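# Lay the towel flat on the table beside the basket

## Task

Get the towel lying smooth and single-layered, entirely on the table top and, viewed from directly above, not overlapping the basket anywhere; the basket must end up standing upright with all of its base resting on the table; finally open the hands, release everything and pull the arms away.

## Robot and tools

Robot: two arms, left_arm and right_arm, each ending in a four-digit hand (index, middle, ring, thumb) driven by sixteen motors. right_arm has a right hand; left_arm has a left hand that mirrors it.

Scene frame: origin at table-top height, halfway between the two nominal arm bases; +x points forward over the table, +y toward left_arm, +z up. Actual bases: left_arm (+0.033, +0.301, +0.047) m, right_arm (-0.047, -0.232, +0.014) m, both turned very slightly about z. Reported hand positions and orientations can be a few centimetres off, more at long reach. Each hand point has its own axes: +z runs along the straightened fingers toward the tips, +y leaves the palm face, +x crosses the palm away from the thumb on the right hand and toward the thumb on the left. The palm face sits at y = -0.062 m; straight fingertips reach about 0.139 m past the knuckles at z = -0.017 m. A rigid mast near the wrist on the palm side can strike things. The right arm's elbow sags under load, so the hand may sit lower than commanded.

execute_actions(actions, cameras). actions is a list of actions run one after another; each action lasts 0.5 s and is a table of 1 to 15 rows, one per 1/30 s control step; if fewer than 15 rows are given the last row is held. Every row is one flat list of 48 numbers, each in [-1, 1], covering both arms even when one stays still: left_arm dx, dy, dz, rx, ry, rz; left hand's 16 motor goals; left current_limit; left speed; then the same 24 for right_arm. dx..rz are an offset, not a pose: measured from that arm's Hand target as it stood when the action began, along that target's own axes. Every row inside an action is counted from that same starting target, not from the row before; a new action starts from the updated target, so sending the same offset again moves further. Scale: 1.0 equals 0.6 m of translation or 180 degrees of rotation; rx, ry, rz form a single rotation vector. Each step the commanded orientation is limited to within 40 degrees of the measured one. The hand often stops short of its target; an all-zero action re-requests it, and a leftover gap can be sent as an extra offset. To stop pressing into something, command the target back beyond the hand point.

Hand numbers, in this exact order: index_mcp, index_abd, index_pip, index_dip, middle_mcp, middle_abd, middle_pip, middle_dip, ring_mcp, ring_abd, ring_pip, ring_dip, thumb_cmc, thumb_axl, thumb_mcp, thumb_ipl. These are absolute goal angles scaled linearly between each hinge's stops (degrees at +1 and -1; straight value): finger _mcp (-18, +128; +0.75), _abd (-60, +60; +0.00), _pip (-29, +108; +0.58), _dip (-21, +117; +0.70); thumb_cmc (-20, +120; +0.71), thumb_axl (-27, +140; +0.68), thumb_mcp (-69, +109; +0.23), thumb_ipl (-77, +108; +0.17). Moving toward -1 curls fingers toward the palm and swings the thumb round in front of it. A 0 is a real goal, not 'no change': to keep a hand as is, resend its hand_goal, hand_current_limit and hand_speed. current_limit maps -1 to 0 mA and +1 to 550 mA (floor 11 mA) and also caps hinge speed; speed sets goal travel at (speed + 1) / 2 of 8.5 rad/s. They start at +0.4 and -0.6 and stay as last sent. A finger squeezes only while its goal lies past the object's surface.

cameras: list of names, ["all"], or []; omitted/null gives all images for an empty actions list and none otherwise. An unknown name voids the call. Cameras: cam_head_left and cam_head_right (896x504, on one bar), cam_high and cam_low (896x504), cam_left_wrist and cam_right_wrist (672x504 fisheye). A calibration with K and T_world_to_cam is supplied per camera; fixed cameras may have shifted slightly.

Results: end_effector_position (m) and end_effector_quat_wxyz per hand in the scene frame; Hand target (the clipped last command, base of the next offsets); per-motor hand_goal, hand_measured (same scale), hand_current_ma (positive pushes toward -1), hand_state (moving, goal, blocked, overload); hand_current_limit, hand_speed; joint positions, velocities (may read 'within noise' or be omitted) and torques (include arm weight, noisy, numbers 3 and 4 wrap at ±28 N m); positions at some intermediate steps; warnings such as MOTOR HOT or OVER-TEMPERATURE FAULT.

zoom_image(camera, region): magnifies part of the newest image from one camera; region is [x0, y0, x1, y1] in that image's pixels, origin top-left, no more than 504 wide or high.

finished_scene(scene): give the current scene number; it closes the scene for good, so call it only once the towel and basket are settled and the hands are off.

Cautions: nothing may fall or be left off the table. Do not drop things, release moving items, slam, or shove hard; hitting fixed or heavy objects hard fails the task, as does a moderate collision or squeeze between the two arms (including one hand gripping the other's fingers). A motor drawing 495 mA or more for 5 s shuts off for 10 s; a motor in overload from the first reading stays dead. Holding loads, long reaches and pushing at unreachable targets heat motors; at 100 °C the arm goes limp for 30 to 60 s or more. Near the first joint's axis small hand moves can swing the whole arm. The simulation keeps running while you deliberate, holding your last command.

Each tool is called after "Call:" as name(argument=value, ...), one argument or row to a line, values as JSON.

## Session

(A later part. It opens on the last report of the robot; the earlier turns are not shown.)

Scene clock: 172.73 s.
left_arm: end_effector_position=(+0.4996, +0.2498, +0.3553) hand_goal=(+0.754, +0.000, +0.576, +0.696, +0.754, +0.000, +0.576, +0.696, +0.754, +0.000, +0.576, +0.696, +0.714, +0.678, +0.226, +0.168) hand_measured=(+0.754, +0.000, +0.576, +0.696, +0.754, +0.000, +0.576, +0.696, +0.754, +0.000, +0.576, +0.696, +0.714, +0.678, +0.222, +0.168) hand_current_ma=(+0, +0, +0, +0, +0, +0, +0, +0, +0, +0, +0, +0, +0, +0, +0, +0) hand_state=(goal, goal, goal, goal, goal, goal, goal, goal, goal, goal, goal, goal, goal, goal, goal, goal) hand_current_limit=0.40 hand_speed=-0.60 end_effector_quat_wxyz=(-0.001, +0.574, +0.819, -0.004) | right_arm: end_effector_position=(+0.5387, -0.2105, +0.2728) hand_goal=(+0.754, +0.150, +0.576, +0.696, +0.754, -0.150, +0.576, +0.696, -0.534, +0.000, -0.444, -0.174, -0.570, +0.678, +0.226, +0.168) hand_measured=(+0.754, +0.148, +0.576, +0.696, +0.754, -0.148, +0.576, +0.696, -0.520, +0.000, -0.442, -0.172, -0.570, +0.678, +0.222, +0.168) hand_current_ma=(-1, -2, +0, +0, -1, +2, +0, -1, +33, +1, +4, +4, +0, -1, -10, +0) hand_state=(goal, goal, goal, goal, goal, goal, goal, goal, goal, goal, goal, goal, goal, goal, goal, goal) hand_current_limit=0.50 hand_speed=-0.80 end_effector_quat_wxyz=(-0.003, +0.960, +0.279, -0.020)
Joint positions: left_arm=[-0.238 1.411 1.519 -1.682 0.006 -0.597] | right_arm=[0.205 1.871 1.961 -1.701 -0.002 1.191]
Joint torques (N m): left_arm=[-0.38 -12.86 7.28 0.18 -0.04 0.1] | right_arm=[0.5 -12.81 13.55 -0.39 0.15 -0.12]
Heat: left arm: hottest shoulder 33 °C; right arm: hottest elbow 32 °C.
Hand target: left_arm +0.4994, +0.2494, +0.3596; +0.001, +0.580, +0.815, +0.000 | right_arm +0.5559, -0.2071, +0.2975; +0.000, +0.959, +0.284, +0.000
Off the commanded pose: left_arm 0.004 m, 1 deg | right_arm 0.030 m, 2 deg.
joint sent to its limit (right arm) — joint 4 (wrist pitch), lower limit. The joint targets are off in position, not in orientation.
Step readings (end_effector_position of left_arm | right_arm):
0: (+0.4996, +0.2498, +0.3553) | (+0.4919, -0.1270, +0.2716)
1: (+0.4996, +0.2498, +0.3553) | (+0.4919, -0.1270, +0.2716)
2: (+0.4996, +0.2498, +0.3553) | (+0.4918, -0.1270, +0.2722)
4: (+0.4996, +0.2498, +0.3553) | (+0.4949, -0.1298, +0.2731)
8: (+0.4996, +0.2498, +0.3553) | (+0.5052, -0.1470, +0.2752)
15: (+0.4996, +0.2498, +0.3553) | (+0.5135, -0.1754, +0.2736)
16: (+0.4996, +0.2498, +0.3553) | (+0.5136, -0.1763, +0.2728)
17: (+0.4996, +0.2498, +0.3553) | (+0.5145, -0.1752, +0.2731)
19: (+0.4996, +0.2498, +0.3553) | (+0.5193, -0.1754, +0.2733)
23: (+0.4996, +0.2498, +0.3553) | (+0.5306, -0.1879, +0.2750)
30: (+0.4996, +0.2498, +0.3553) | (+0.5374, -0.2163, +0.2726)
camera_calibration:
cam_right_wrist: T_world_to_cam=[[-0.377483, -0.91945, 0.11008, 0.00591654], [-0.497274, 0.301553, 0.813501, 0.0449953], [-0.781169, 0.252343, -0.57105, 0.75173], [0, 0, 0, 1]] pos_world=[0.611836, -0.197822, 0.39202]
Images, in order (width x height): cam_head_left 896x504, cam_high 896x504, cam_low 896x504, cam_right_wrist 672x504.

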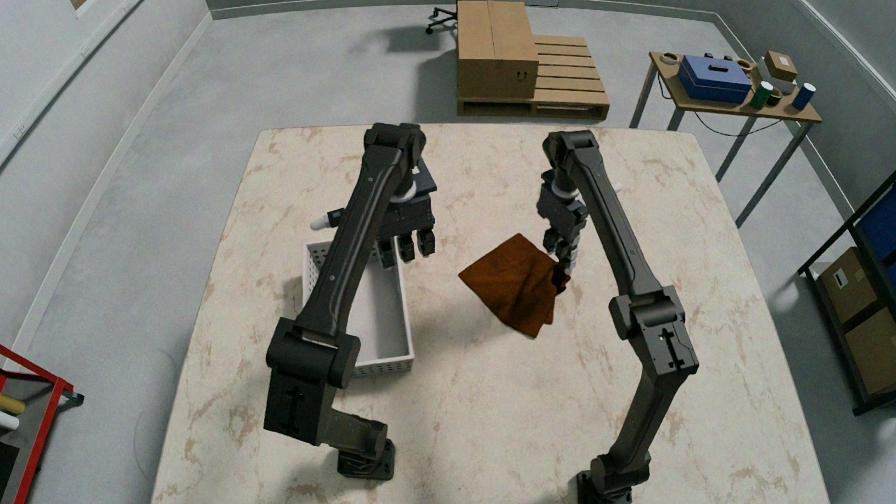

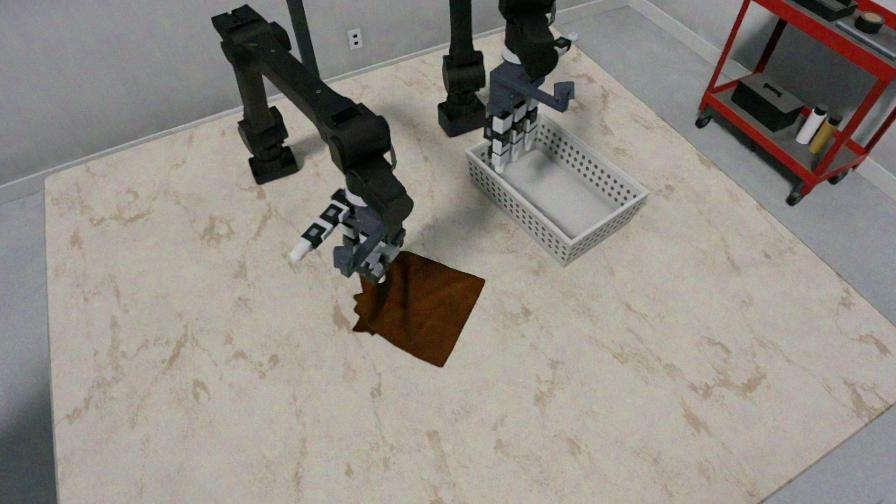

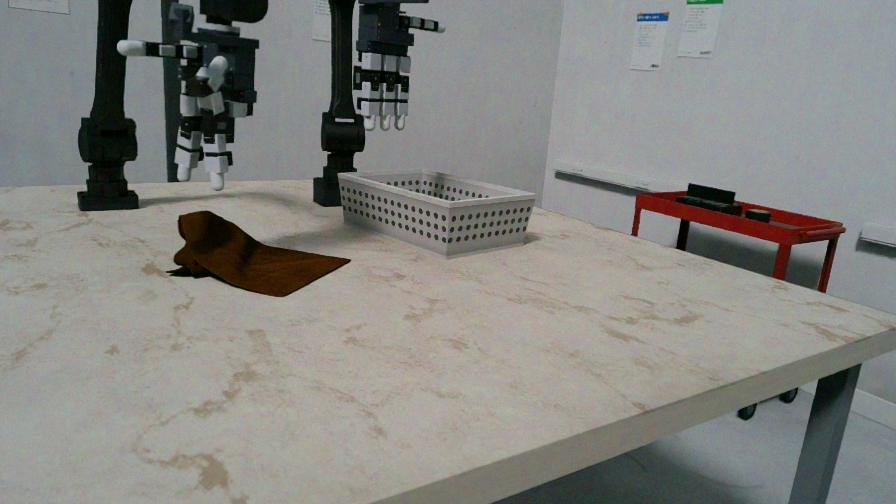

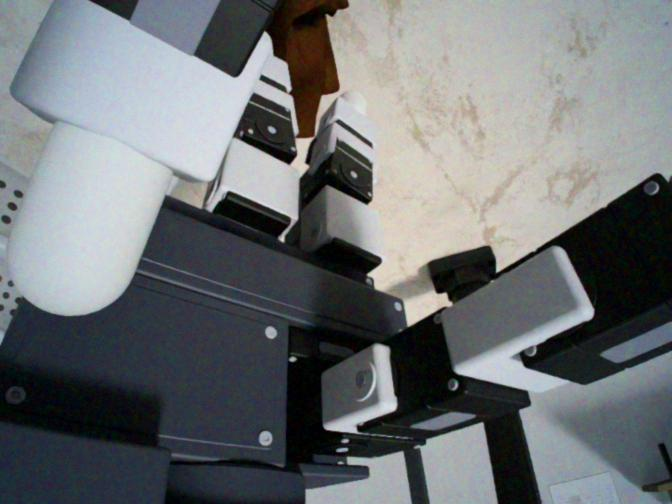

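Call:
execute_actions(
  actions=[
    [[0,0,0,0,0,0,0.754,0,0.576,0.696,0.754,0,0.576,0.696,0.754,0,0.576,0.696,0.714,0.678,0.226,0.168,0.4,-0.6,-0.007,-0.004,0.09,0,0,0,0.754,0.15,0.576,0.696,0.754,-0.15,0.576,0.696,-0.534,0,-0.444,-0.174,-0.57,0.678,0.226,0.168,0.5,-0.8]],
    [[0,0,0,0,0,0,0.754,0,0.576,0.696,0.754,0,0.576,0.696,0.754,0,0.576,0.696,0.714,0.678,0.226,0.168,0.4,-0.6,0,0,0.09,0,0,0,0.754,0.15,0.576,0.696,0.754,-0.15,0.576,0.696,-0.534,0,-0.444,-0.174,-0.57,0.678,0.226,0.168,0.5,-0.8]],
  ],
  cameras=["cam_head_left", "cam_low", "cam_right_wrist", "cam_high"],
)

Call:
zoom_image(
  camera="cam_low",
  region=[130, 150, 350, 305],
)

Call:
zoom_image(
  camera="cam_high",
  region=[320, 205, 500, 375],
)

Call:
zoom_image(
  camera="cam_right_wrist",
  region=[180, 0, 480, 200],
)

Scene clock: 174.97 s.
left_arm: end_effector_position=(+0.4996, +0.2498, +0.3553) hand_goal=(+0.754, +0.000, +0.576, +0.696, +0.754, +0.000, +0.576, +0.696, +0.754, +0.000, +0.576, +0.696, +0.714, +0.678, +0.226, +0.168) hand_measured=(+0.754, +0.000, +0.576, +0.696, +0.754, +0.000, +0.576, +0.696, +0.754, +0.000, +0.576, +0.696, +0.714, +0.678, +0.222, +0.168) hand_current_ma=(+0, +0, +0, +0, +0, +0, +0, +0, +0, +0, +0, +0, +0, +0, +0, +0) hand_state=(goal, goal, goal, goal, goal, goal, goal, goal, goal, goal, goal, goal, goal, goal, goal, goal) hand_current_limit=0.40 hand_speed=-0.60 end_effector_quat_wxyz=(-0.001, +0.574, +0.819, -0.004) | right_arm: end_effector_position=(+0.5451, -0.2099, +0.1846) hand_goal=(+0.754, +0.150, +0.576, +0.696, +0.754, -0.150, +0.576, +0.696, -0.534, +0.000, -0.444, -0.174, -0.570, +0.678, +0.226, +0.168) hand_measured=(+0.754, +0.148, +0.576, +0.696, +0.754, -0.148, +0.576, +0.696, -0.520, +0.000, -0.442, -0.172, -0.570, +0.678, +0.222, +0.168) hand_current_ma=(-1, -2, +0, +0, -1, +2, +0, -1, +33, +1, +4, +4, -1, -1, -10, +0) hand_state=(goal, goal, goal, goal, goal, goal, goal, goal, goal, goal, goal, goal, goal, goal, goal, goal) hand_current_limit=0.50 hand_speed=-0.80 end_effector_quat_wxyz=(-0.003, +0.960, +0.279, -0.014)
Joint positions: left_arm=[-0.238 1.411 1.519 -1.682 0.006 -0.597] | right_arm=[0.204 1.886 1.753 -1.465 -0.004 1.19]
Joint torques (N m): left_arm=[-0.15 -13.04 7.25 0.24 -0.03 0.07] | right_arm=[0.44 -14.1 8.21 0.68 0.08 -0.11]
Heat: left arm: hottest shoulder 33 °C; right arm: hottest elbow 32 °C.
Hand target: left_arm +0.4994, +0.2494, +0.3596; +0.001, +0.580, +0.815, +0.000 | right_arm +0.5511, -0.2073, +0.1895; +0.000, +0.959, +0.284, +0.000
Off the commanded pose: left_arm 0.004 m, 1 deg | right_arm 0.008 m, 2 deg.
Step readings (end_effector_position of left_arm | right_arm):
0: (+0.4996, +0.2498, +0.3553) | (+0.5388, -0.2114, +0.2728)
1: (+0.4996, +0.2498, +0.3553) | (+0.5388, -0.2114, +0.2728)
2: (+0.4996, +0.2498, +0.3553) | (+0.5395, -0.2113, +0.2729)
4: (+0.4996, +0.2498, +0.3553) | (+0.5445, -0.2104, +0.2709)
8: (+0.4996, +0.2498, +0.3553) | (+0.5470, -0.2096, +0.2544)
15: (+0.4996, +0.2498, +0.3553) | (+0.5453, -0.2099, +0.2427)
16: (+0.4996, +0.2498, +0.3553) | (+0.5457, -0.2098, +0.2421)
17: (+0.4996, +0.2498, +0.3553) | (+0.5471, -0.2096, +0.2400)
19: (+0.4996, +0.2498, +0.3553) | (+0.5488, -0.2093, +0.2293)
23: (+0.4996, +0.2498, +0.3553) | (+0.5428, -0.2104, +0.1985)
30: (+0.4996, +0.2498, +0.3553) | (+0.5448, -0.2100, +0.1846)
camera_calibration:
cam_right_wrist: T_world_to_cam=[[-0.378782, -0.919839, 0.102078, 0.0206847], [-0.506849, 0.298463, 0.808718, 0.125284], [-0.774357, 0.254589, -0.579272, 0.704475], [0, 0, 0, 1]] pos_world=[0.61685, -0.197718, 0.304652]
Images, in order (width x height): cam_head_left 896x504, cam_high 896x504, cam_low 896x504, cam_right_wrist 672x504.

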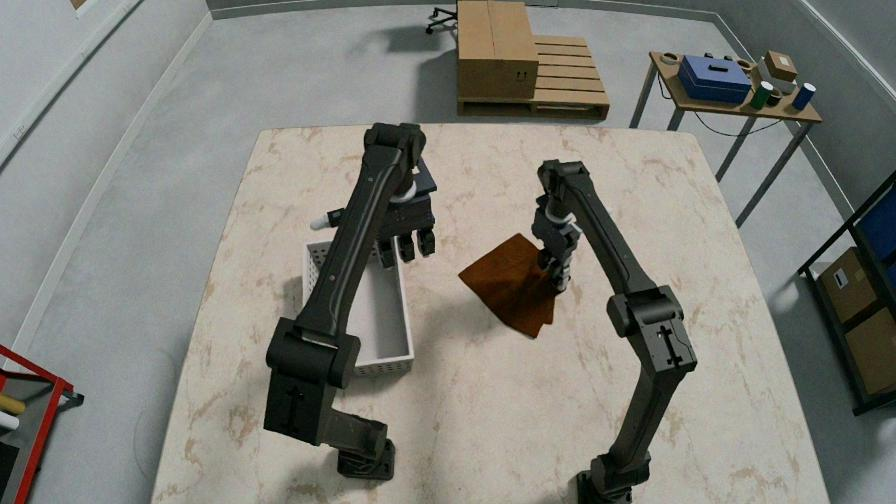

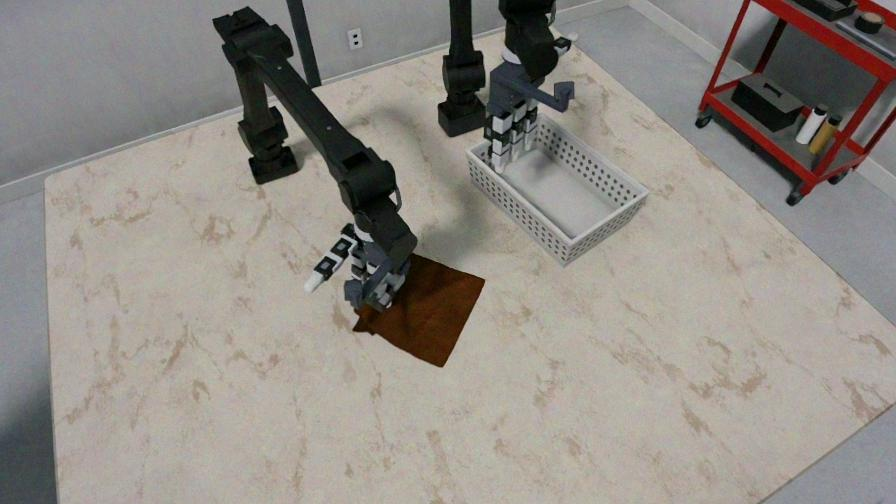

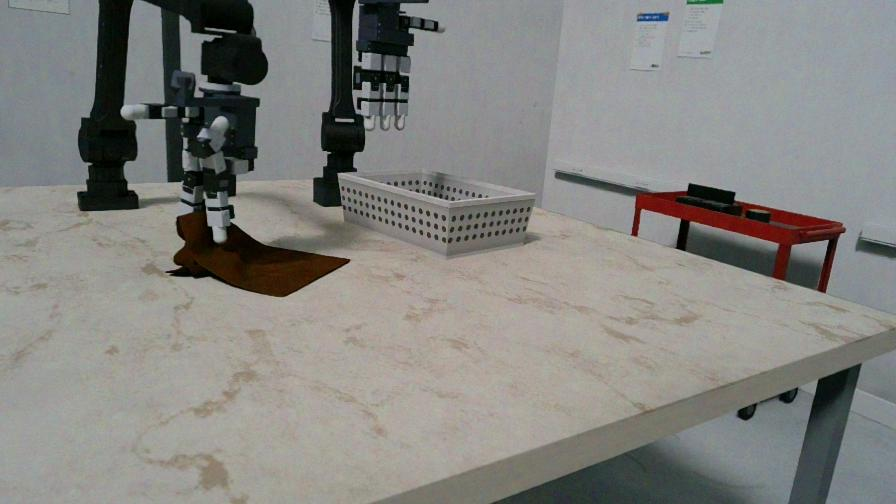

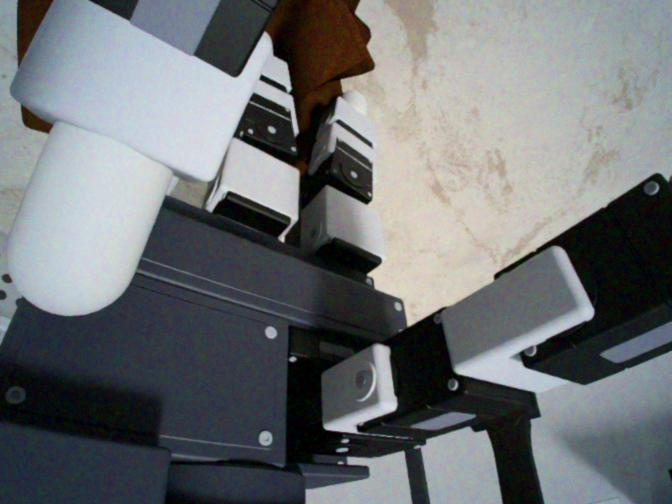

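Scaled by 2.291 from the camera's 896x504 image, which has a finer 1280x720 frame.

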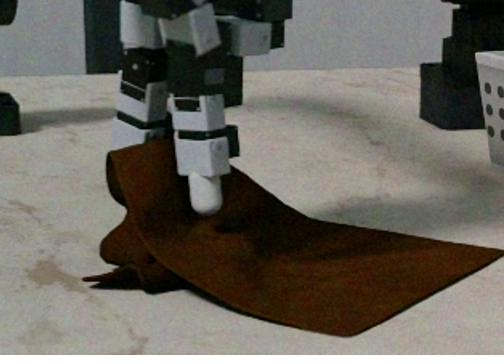

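Scaled by 2.800 from the camera's 896x504 image, which has a finer 1280x720 frame.

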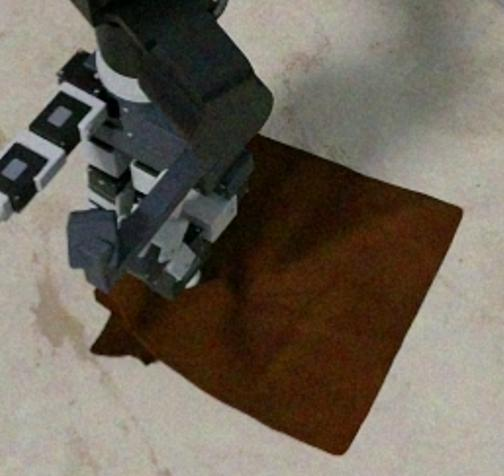

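Scaled by 1.680 from the camera's 672x504 image, which has a finer 960x720 frame.

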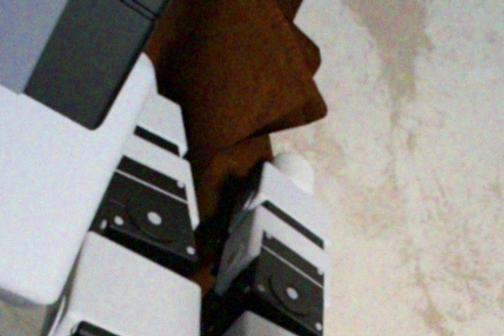

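Call:
execute_actions(
  actions=[
    [[0,0,0,0,0,0,0.754,0,0.576,0.696,0.754,0,0.576,0.696,0.754,0,0.576,0.696,0.714,0.678,0.226,0.168,0.4,-0.6,0,0,0.03,0,0,0,0.754,0.15,0.576,0.696,0.754,-0.15,0.576,0.696,-0.534,0,-0.444,-0.174,-0.57,0.678,0.226,0.168,0.7,-0.8]],
    [[0,0,0,0,0,0,0.754,0,0.576,0.696,0.754,0,0.576,0.696,0.754,0,0.576,0.696,0.714,0.678,0.226,0.168,0.4,-0.6,0,0,0,0,0,0,0.754,-0.4,0.576,0.696,0.754,0.4,0.576,0.696,-0.534,0,-0.444,-0.174,-0.57,0.678,0.226,0.168,0.7,-0.7]],
    [[0,0,0,0,0,0,0.754,0,0.576,0.696,0.754,0,0.576,0.696,0.754,0,0.576,0.696,0.714,0.678,0.226,0.168,0.4,-0.6,0,0,0,0,0,0,0.754,-0.4,0.576,0.696,0.754,0.4,0.576,0.696,-0.534,0,-0.444,-0.174,-0.57,0.678,0.226,0.168,0.7,-0.7]],
  ],
  cameras=["cam_low", "cam_right_wrist"],
)

Call:
zoom_image(
  camera="cam_low",
  region=[130, 150, 350, 305],
)

Call:
zoom_image(
  camera="cam_right_wrist",
  region=[180, 0, 480, 200],
)

Scene clock: 177.37 s.
left_arm: end_effector_position=(+0.4996, +0.2498, +0.3553) hand_goal=(+0.754, +0.000, +0.576, +0.696, +0.754, +0.000, +0.576, +0.696, +0.754, +0.000, +0.576, +0.696, +0.714, +0.678, +0.226, +0.168) hand_measured=(+0.754, +0.000, +0.576, +0.696, +0.754, +0.000, +0.576, +0.696, +0.754, +0.000, +0.576, +0.696, +0.714, +0.678, +0.222, +0.168) hand_current_ma=(+0, +0, +0, +0, +0, +0, +0, +0, +0, +0, +0, +0, +0, +0, +0, +0) hand_state=(goal, goal, goal, goal, goal, goal, goal, goal, goal, goal, goal, goal, goal, goal, goal, goal) hand_current_limit=0.40 hand_speed=-0.60 end_effector_quat_wxyz=(-0.001, +0.574, +0.819, -0.004) | right_arm: end_effector_position=(+0.5476, -0.2122, +0.1731) hand_goal=(+0.754, -0.400, +0.576, +0.696, +0.754, +0.400, +0.576, +0.696, -0.534, +0.000, -0.444, -0.174, -0.570, +0.678, +0.226, +0.168) hand_measured=(+0.754, -0.084, +0.576, +0.696, +0.754, +0.058, +0.576, +0.696, -0.520, +0.000, -0.442, -0.172, -0.570, +0.678, +0.222, +0.168) hand_current_ma=(-1, +468, +0, +0, -1, -467, +0, -1, +33, +1, +4, +4, -1, -1, -10, +0) hand_state=(goal, blocked, goal, goal, goal, blocked, goal, goal, goal, goal, goal, goal, goal, goal, goal, goal) hand_current_limit=0.70 hand_speed=-0.70 end_effector_quat_wxyz=(-0.002, +0.961, +0.277, -0.005)
Joint positions: left_arm=[-0.238 1.411 1.519 -1.682 0.006 -0.597] | right_arm=[0.199 1.886 1.722 -1.418 -0.004 1.19]
Joint torques (N m): left_arm=[-0.44 -12.92 7.12 0.27 -0.01 0.08] | right_arm=[0.44 -13.51 7.68 0.66 0.07 -0.11]
Heat: left arm: hottest shoulder 33 °C; right arm: hottest elbow 32 °C.
Hand target: left_arm +0.4994, +0.2494, +0.3596; +0.001, +0.580, +0.815, +0.000 | right_arm +0.5511, -0.2073, +0.1715; +0.000, +0.959, +0.284, +0.000
Off the commanded pose: left_arm 0.004 m, 1 deg | right_arm 0.006 m, 1 deg.
Step readings (end_effector_position of left_arm | right_arm):
0: (+0.4996, +0.2498, +0.3553) | (+0.5451, -0.2099, +0.1846)
1: (+0.4996, +0.2498, +0.3553) | (+0.5455, -0.2099, +0.1846)
2: (+0.4996, +0.2498, +0.3553) | (+0.5458, -0.2098, +0.1841)
4: (+0.4996, +0.2498, +0.3553) | (+0.5477, -0.2095, +0.1818)
8: (+0.4996, +0.2498, +0.3553) | (+0.5463, -0.2097, +0.1748)
15: (+0.4996, +0.2498, +0.3553) | (+0.5469, -0.2114, +0.1731)
16: (+0.4996, +0.2498, +0.3553) | (+0.5469, -0.2114, +0.1731)
17: (+0.4996, +0.2498, +0.3553) | (+0.5469, -0.2114, +0.1731)
19: (+0.4996, +0.2498, +0.3553) | (+0.5469, -0.2124, +0.1731)
23: (+0.4996, +0.2498, +0.3553) | (+0.5476, -0.2122, +0.1731)
30: (+0.4996, +0.2498, +0.3553) | (+0.5476, -0.2122, +0.1731)
31: (+0.4996, +0.2498, +0.3553) | (+0.5476, -0.2122, +0.1731)
32: (+0.4996, +0.2498, +0.3553) | (+0.5476, -0.2122, +0.1731)
34: (+0.4996, +0.2498, +0.3553) | (+0.5476, -0.2122, +0.1731)
38: (+0.4996, +0.2498, +0.3553) | (+0.5476, -0.2122, +0.1731)
45: (+0.4996, +0.2498, +0.3553) | (+0.5476, -0.2122, +0.1731)
camera_calibration:
cam_right_wrist: T_world_to_cam=[[-0.384679, -0.918363, 0.0929072, 0.0257919], [-0.518797, 0.298359, 0.801144, 0.144319], [-0.763461, 0.259983, -0.591216, 0.697571], [0, 0, 0, 1]] pos_world=[0.617362, -0.200729, 0.294399]
Images, in order (width x height): cam_low 896x504, cam_right_wrist 672x504.

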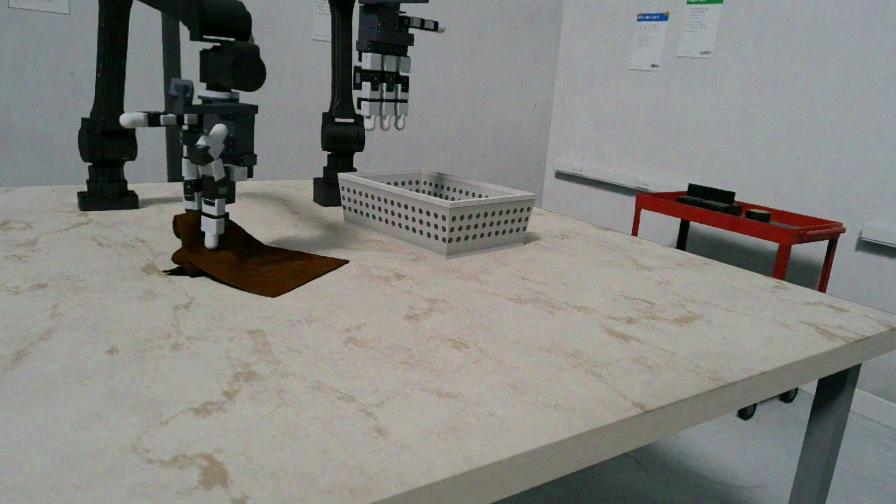

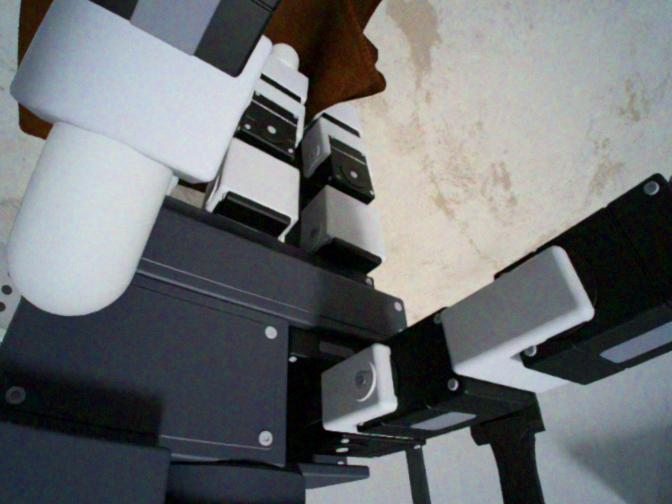

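Scaled by 2.291 from the camera's 896x504 image, which has a finer 1280x720 frame.

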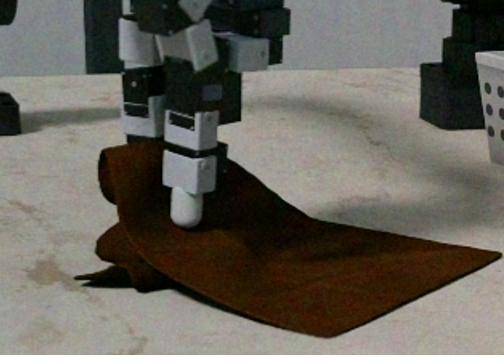

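Scaled by 1.680 from the camera's 672x504 image, which has a finer 960x720 frame.

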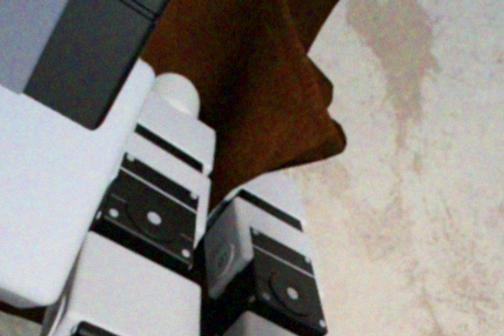

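Call:
execute_actions(
  actions=[
    [[0,0,0,0,0,0,0.754,0,0.576,0.696,0.754,0,0.576,0.696,0.754,0,0.576,0.696,0.714,0.678,0.226,0.168,0.4,-0.6,0,0,-0.05,0,0,0,0.754,-0.4,0.576,0.696,0.754,0.4,0.576,0.696,-0.534,0,-0.444,-0.174,-0.57,0.678,0.226,0.168,0.7,-0.7]],
    [[0,0,0,0,0,0,0.754,0,0.576,0.696,0.754,0,0.576,0.696,0.754,0,0.576,0.696,0.714,0.678,0.226,0.168,0.4,-0.6,0,0,-0.0667,-0.0303,0.0466,0,0.754,-0.4,0.576,0.696,0.754,0.4,0.576,0.696,-0.534,0,-0.444,-0.174,-0.57,0.678,0.226,0.168,0.7,-0.7]],
    [[0,0,0,0,0,0,0.754,0,0.576,0.696,0.754,0,0.576,0.696,0.754,0,0.576,0.696,0.714,0.678,0.226,0.168,0.4,-0.6,-0.0335,0.018,-0.0878,-0.0303,0.0466,0,0.754,-0.4,0.576,0.696,0.754,0.4,0.576,0.696,-0.534,0,-0.444,-0.174,-0.57,0.678,0.226,0.168,0.7,-0.7]],
  ],
  cameras=["cam_low", "cam_head_left", "cam_high"],
)

Call:
zoom_image(
  camera="cam_low",
  region=[110, 110, 350, 305],
)

Call:
zoom_image(
  camera="cam_high",
  region=[300, 195, 500, 375],
)

Call:
zoom_image(
  camera="cam_head_left",
  region=[450, 210, 640, 370],
)

Scene clock: 180.50 s.
left_arm: end_effector_position=(+0.4996, +0.2498, +0.3553) hand_goal=(+0.754, +0.000, +0.576, +0.696, +0.754, +0.000, +0.576, +0.696, +0.754, +0.000, +0.576, +0.696, +0.714, +0.678, +0.226, +0.168) hand_measured=(+0.754, +0.000, +0.576, +0.696, +0.754, +0.000, +0.576, +0.696, +0.754, +0.000, +0.576, +0.696, +0.714, +0.678, +0.222, +0.168) hand_current_ma=(+0, +0, +0, +0, +0, +0, +0, +0, +0, +0, +0, +0, +0, +0, +0, +0) hand_state=(goal, goal, goal, goal, goal, goal, goal, goal, goal, goal, goal, goal, goal, goal, goal, goal) hand_current_limit=0.40 hand_speed=-0.60 end_effector_quat_wxyz=(-0.001, +0.574, +0.819, -0.004) | right_arm: end_effector_position=(+0.5248, -0.2242, +0.2868) hand_goal=(+0.754, -0.400, +0.576, +0.696, +0.754, +0.400, +0.576, +0.696, -0.534, +0.000, -0.444, -0.174, -0.570, +0.678, +0.226, +0.168) hand_measured=(+0.754, -0.084, +0.576, +0.696, +0.754, +0.058, +0.576, +0.696, -0.520, +0.000, -0.442, -0.172, -0.570, +0.678, +0.222, +0.168) hand_current_ma=(+0, +467, +0, +0, -1, -467, +0, -1, +33, +1, +4, +4, +0, -1, -10, +0) hand_state=(goal, blocked, goal, goal, goal, blocked, goal, goal, goal, goal, goal, goal, goal, goal, goal, goal) hand_current_limit=0.70 hand_speed=-0.70 end_effector_quat_wxyz=(+0.042, +0.948, +0.274, +0.154)
Joint positions: left_arm=[-0.238 1.411 1.519 -1.682 0.006 -0.597] | right_arm=[0.202 1.586 1.564 -1.232 0.052 1.182]
Joint torques (N m): left_arm=[-0.38 -13.1 7.2 0.24 -0.02 0.06] | right_arm=[-0.85 -10.99 8.62 1.84 0.36 -0.2]
Heat: left arm: hottest shoulder 33 °C; right arm: hottest elbow 31 °C.
Hand target: left_arm +0.4994, +0.2494, +0.3596; +0.001, +0.580, +0.815, +0.000 | right_arm +0.5311, -0.2274, +0.2914; +0.049, +0.944, +0.280, +0.167
Off the commanded pose: left_arm 0.004 m, 1 deg | right_arm 0.008 m, 2 deg.
Step readings (end_effector_position of left_arm | right_arm):
0: (+0.4996, +0.2498, +0.3553) | (+0.5476, -0.2122, +0.1731)
1: (+0.4996, +0.2498, +0.3553) | (+0.5476, -0.2122, +0.1731)
2: (+0.4996, +0.2498, +0.3553) | (+0.5473, -0.2123, +0.1731)
4: (+0.4996, +0.2498, +0.3553) | (+0.5450, -0.2127, +0.1731)
8: (+0.4996, +0.2498, +0.3553) | (+0.5387, -0.2139, +0.1730)
15: (+0.4996, +0.2498, +0.3553) | (+0.5364, -0.2134, +0.1730)
16: (+0.4996, +0.2498, +0.3553) | (+0.5360, -0.2134, +0.1731)
17: (+0.4996, +0.2498, +0.3553) | (+0.5375, -0.2134, +0.1749)
19: (+0.4996, +0.2498, +0.3553) | (+0.5418, -0.2143, +0.1811)
23: (+0.4996, +0.2498, +0.3553) | (+0.5463, -0.2135, +0.2099)
30: (+0.4996, +0.2498, +0.3553) | (+0.5460, -0.2120, +0.2441)
31: (+0.4996, +0.2498, +0.3553) | (+0.5467, -0.2109, +0.2443)
32: (+0.4996, +0.2498, +0.3553) | (+0.5469, -0.2120, +0.2429)
34: (+0.4996, +0.2498, +0.3553) | (+0.5428, -0.2133, +0.2395)
38: (+0.4996, +0.2498, +0.3553) | (+0.5266, -0.2187, +0.2508)
45: (+0.4996, +0.2498, +0.3553) | (+0.5248, -0.2225, +0.2885)
Images, in order (width x height): cam_head_left 896x504, cam_high 896x504, cam_low 896x504.

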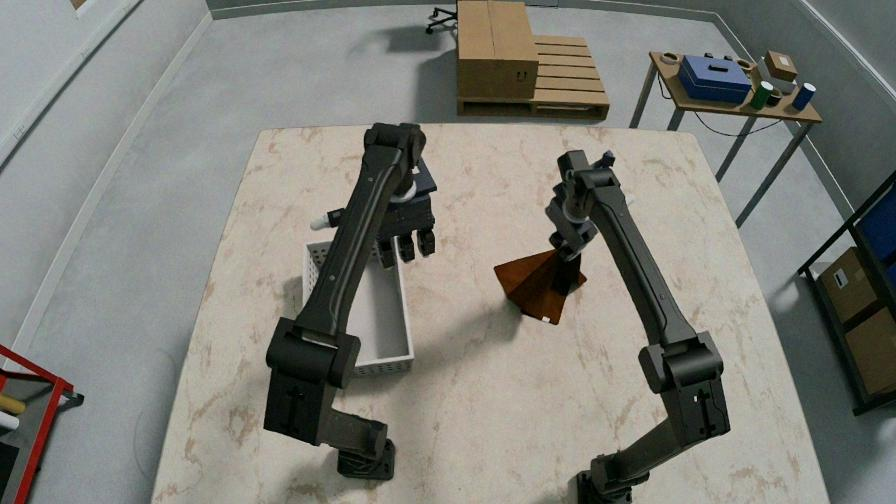

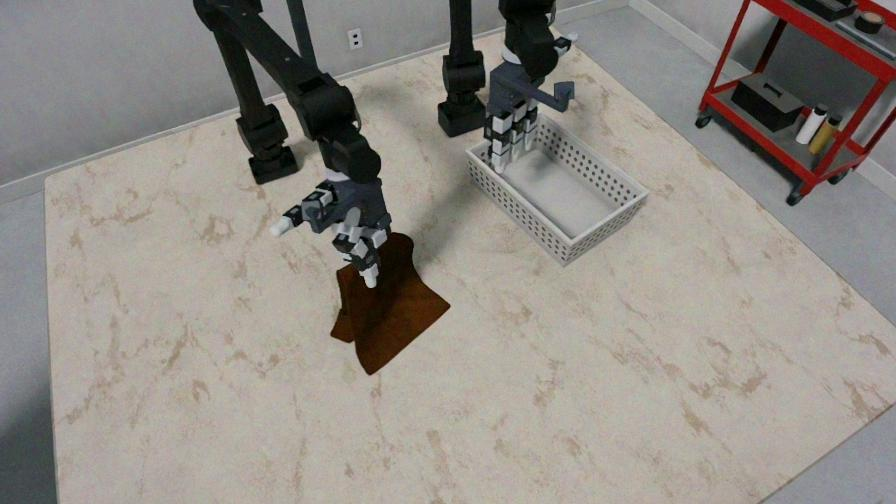

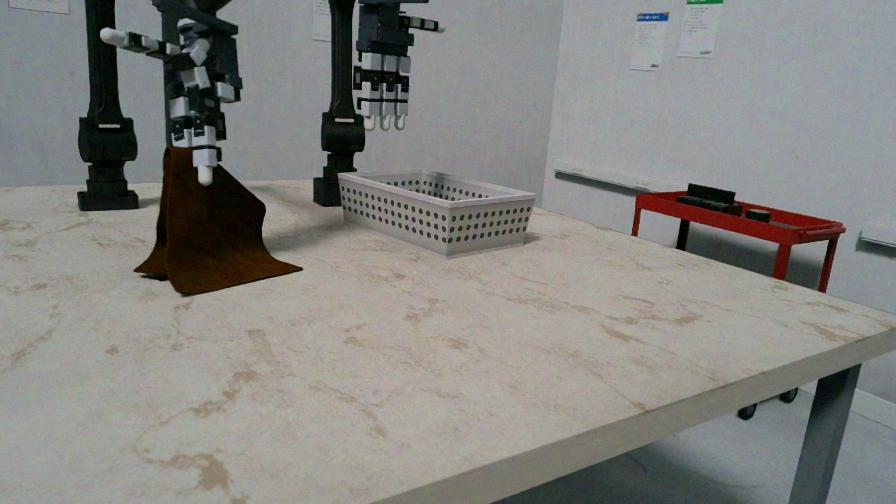

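Scaled by 2.100 from the camera's 896x504 image, which has a finer 1280x720 frame.

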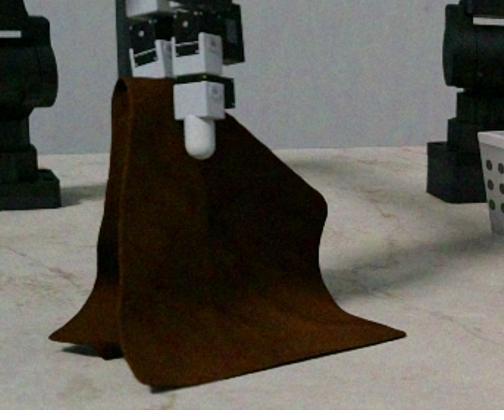

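Scaled by 2.520 from the camera's 896x504 image, which has a finer 1280x720 frame.

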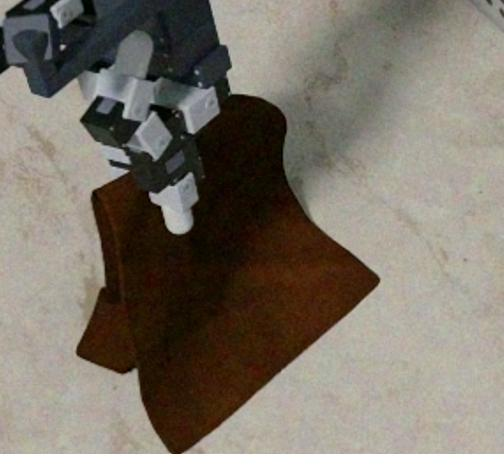

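Scaled by 2.653 from the camera's 896x504 image, which has a finer 1280x720 frame.

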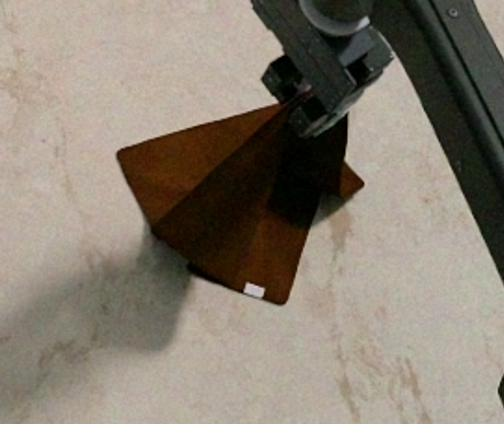

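Call:
execute_actions(
  actions=[
    [[0,0,0,0,0,0,0.754,0,0.576,0.696,0.754,0,0.576,0.696,0.754,0,0.576,0.696,0.714,0.678,0.226,0.168,0.4,-0.6,0.032,0.0148,0.0748,0.0202,-0.0311,0,0.754,-0.4,0.576,0.696,0.754,0.4,0.576,0.696,-0.534,0,-0.444,-0.174,-0.57,0.678,0.226,0.168,0.7,-0.7]],
    [[0,0,0,0,0,0,0.754,0,0.576,0.696,0.754,0,0.576,0.696,0.754,0,0.576,0.696,0.714,0.678,0.226,0.168,0.4,-0.6,0.039,0.0195,0.0703,0.0202,-0.0311,0,0.754,-0.4,0.576,0.696,0.754,0.4,0.576,0.696,-0.534,0,-0.444,-0.174,-0.57,0.678,0.226,0.168,0.7,-0.7]],
  ],
  cameras=["cam_low", "cam_head_left", "cam_high"],
)

Call:
zoom_image(
  camera="cam_low",
  region=[110, 110, 350, 305],
)

Call:
zoom_image(
  camera="cam_high",
  region=[300, 195, 500, 375],
)

Call:
zoom_image(
  camera="cam_head_left",
  region=[450, 210, 640, 370],
)

Scene clock: 183.57 s.
left_arm: end_effector_position=(+0.4996, +0.2498, +0.3553) hand_goal=(+0.754, +0.000, +0.576, +0.696, +0.754, +0.000, +0.576, +0.696, +0.754, +0.000, +0.576, +0.696, +0.714, +0.678, +0.226, +0.168) hand_measured=(+0.754, +0.000, +0.576, +0.696, +0.754, +0.000, +0.576, +0.696, +0.754, +0.000, +0.576, +0.696, +0.714, +0.678, +0.222, +0.168) hand_current_ma=(+0, +0, +0, +0, +0, +0, +0, +0, +0, +0, +0, +0, +0, +0, +0, +0) hand_state=(goal, goal, goal, goal, goal, goal, goal, goal, goal, goal, goal, goal, goal, goal, goal, goal) hand_current_limit=0.40 hand_speed=-0.60 end_effector_quat_wxyz=(-0.001, +0.574, +0.819, -0.004) | right_arm: end_effector_position=(+0.5803, -0.2182, +0.1914) hand_goal=(+0.754, -0.400, +0.576, +0.696, +0.754, +0.400, +0.576, +0.696, -0.534, +0.000, -0.444, -0.174, -0.570, +0.678, +0.226, +0.168) hand_measured=(+0.754, -0.084, +0.576, +0.696, +0.754, +0.058, +0.576, +0.696, -0.522, +0.000, -0.442, -0.172, -0.570, +0.678, +0.222, +0.168) hand_current_ma=(-1, +468, +0, +0, -1, -467, +0, -1, +31, +1, +4, +4, +1, -1, -10, +0) hand_state=(goal, blocked, goal, goal, goal, blocked, goal, goal, goal, goal, goal, goal, goal, goal, goal, goal) hand_current_limit=0.70 hand_speed=-0.70 end_effector_quat_wxyz=(+0.011, +0.959, +0.281, +0.025)
Joint positions: left_arm=[-0.238 1.411 1.519 -1.682 0.006 -0.597] | right_arm=[0.185 1.922 1.816 -1.413 0.016 1.167]
Joint torques (N m): left_arm=[-0.32 -12.86 7.17 0.2 -0.01 0.09] | right_arm=[-1.03 -14.15 13.5 -0.25 0.06 -0.11]
Heat: left arm: hottest shoulder 33 °C; right arm: hottest elbow 32 °C.
Hand target: left_arm +0.4994, +0.2494, +0.3596; +0.001, +0.580, +0.815, +0.000 | right_arm +0.6012, -0.2214, +0.2214; +0.016, +0.957, +0.283, +0.056
Off the commanded pose: left_arm 0.004 m, 1 deg | right_arm 0.037 m, 4 deg.
Step readings (end_effector_position of left_arm | right_arm):
0: (+0.4996, +0.2498, +0.3553) | (+0.5248, -0.2233, +0.2868)
1: (+0.4996, +0.2498, +0.3553) | (+0.5248, -0.2233, +0.2868)
2: (+0.4996, +0.2498, +0.3553) | (+0.5253, -0.2241, +0.2851)
4: (+0.4996, +0.2498, +0.3553) | (+0.5287, -0.2224, +0.2765)
8: (+0.4996, +0.2498, +0.3553) | (+0.5404, -0.2200, +0.2437)
15: (+0.4996, +0.2498, +0.3553) | (+0.5417, -0.2237, +0.2055)
16: (+0.4996, +0.2498, +0.3553) | (+0.5414, -0.2247, +0.2061)
17: (+0.4996, +0.2498, +0.3553) | (+0.5421, -0.2249, +0.2081)
19: (+0.4996, +0.2498, +0.3553) | (+0.5512, -0.2241, +0.2138)
23: (+0.4996, +0.2498, +0.3553) | (+0.5771, -0.2222, +0.2133)
30: (+0.4996, +0.2498, +0.3553) | (+0.5779, -0.2215, +0.1876)
Images, in order (width x height): cam_head_left 896x504, cam_high 896x504, cam_low 896x504.

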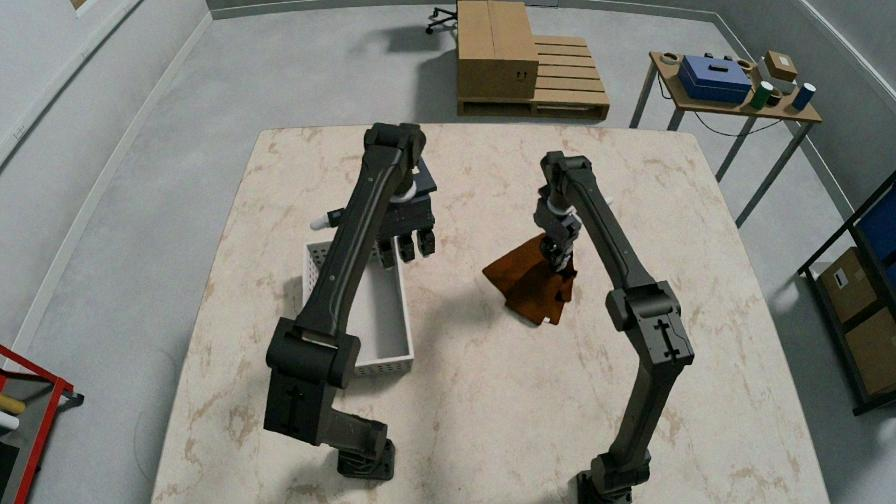

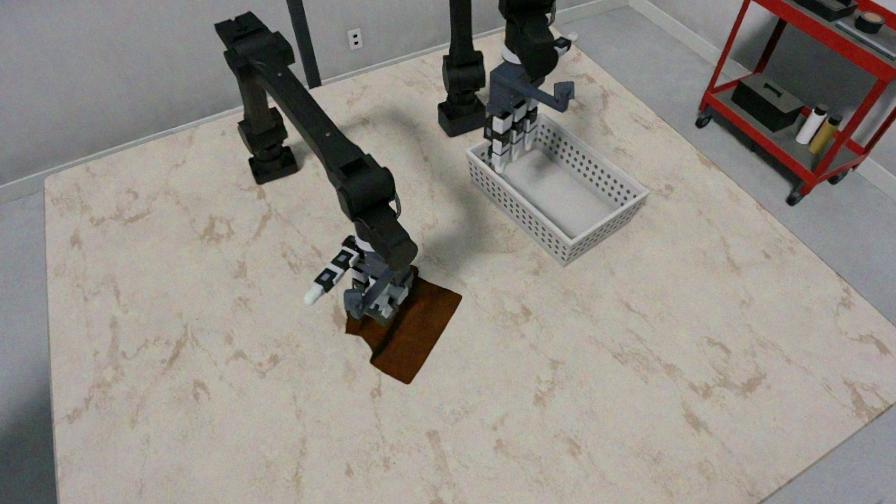

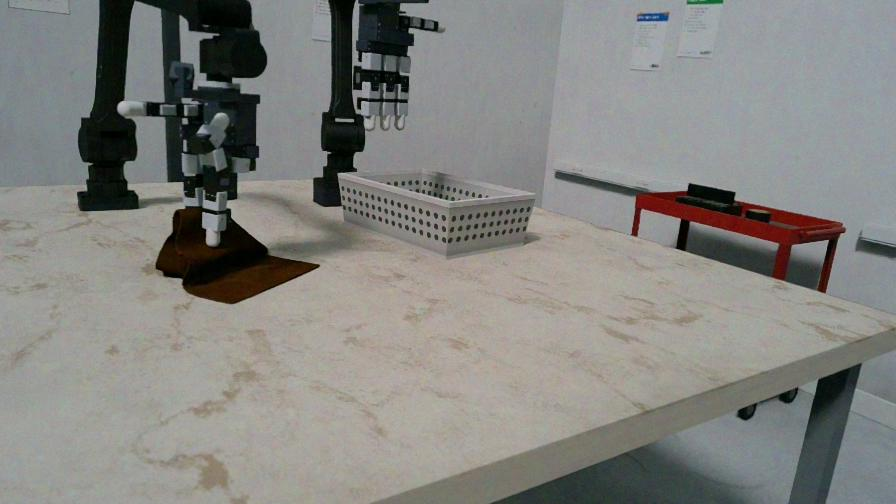

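Scaled by 2.100 from the camera's 896x504 image, which has a finer 1280x720 frame.

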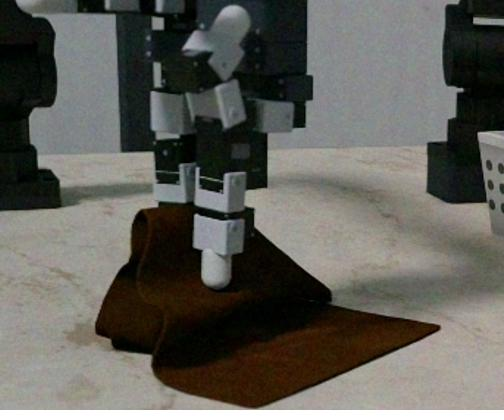

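Scaled by 2.520 from the camera's 896x504 image, which has a finer 1280x720 frame.

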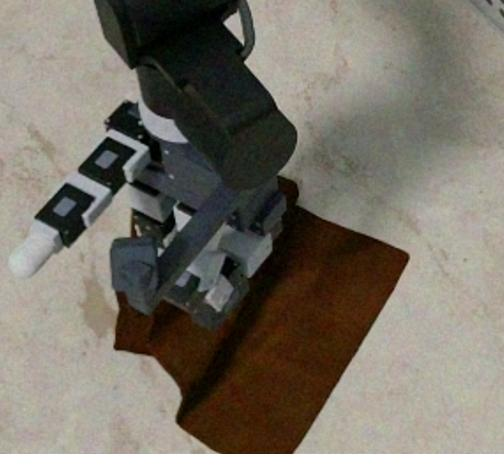

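Scaled by 2.653 from the camera's 896x504 image, which has a finer 1280x720 frame.

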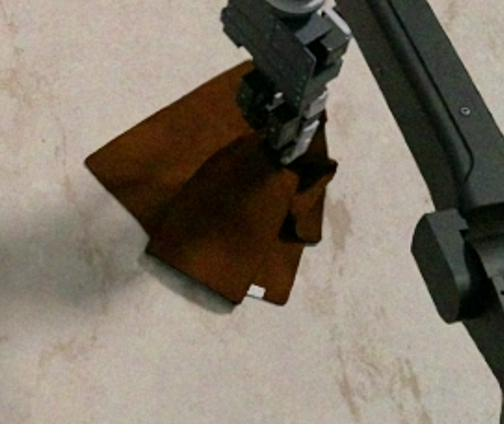

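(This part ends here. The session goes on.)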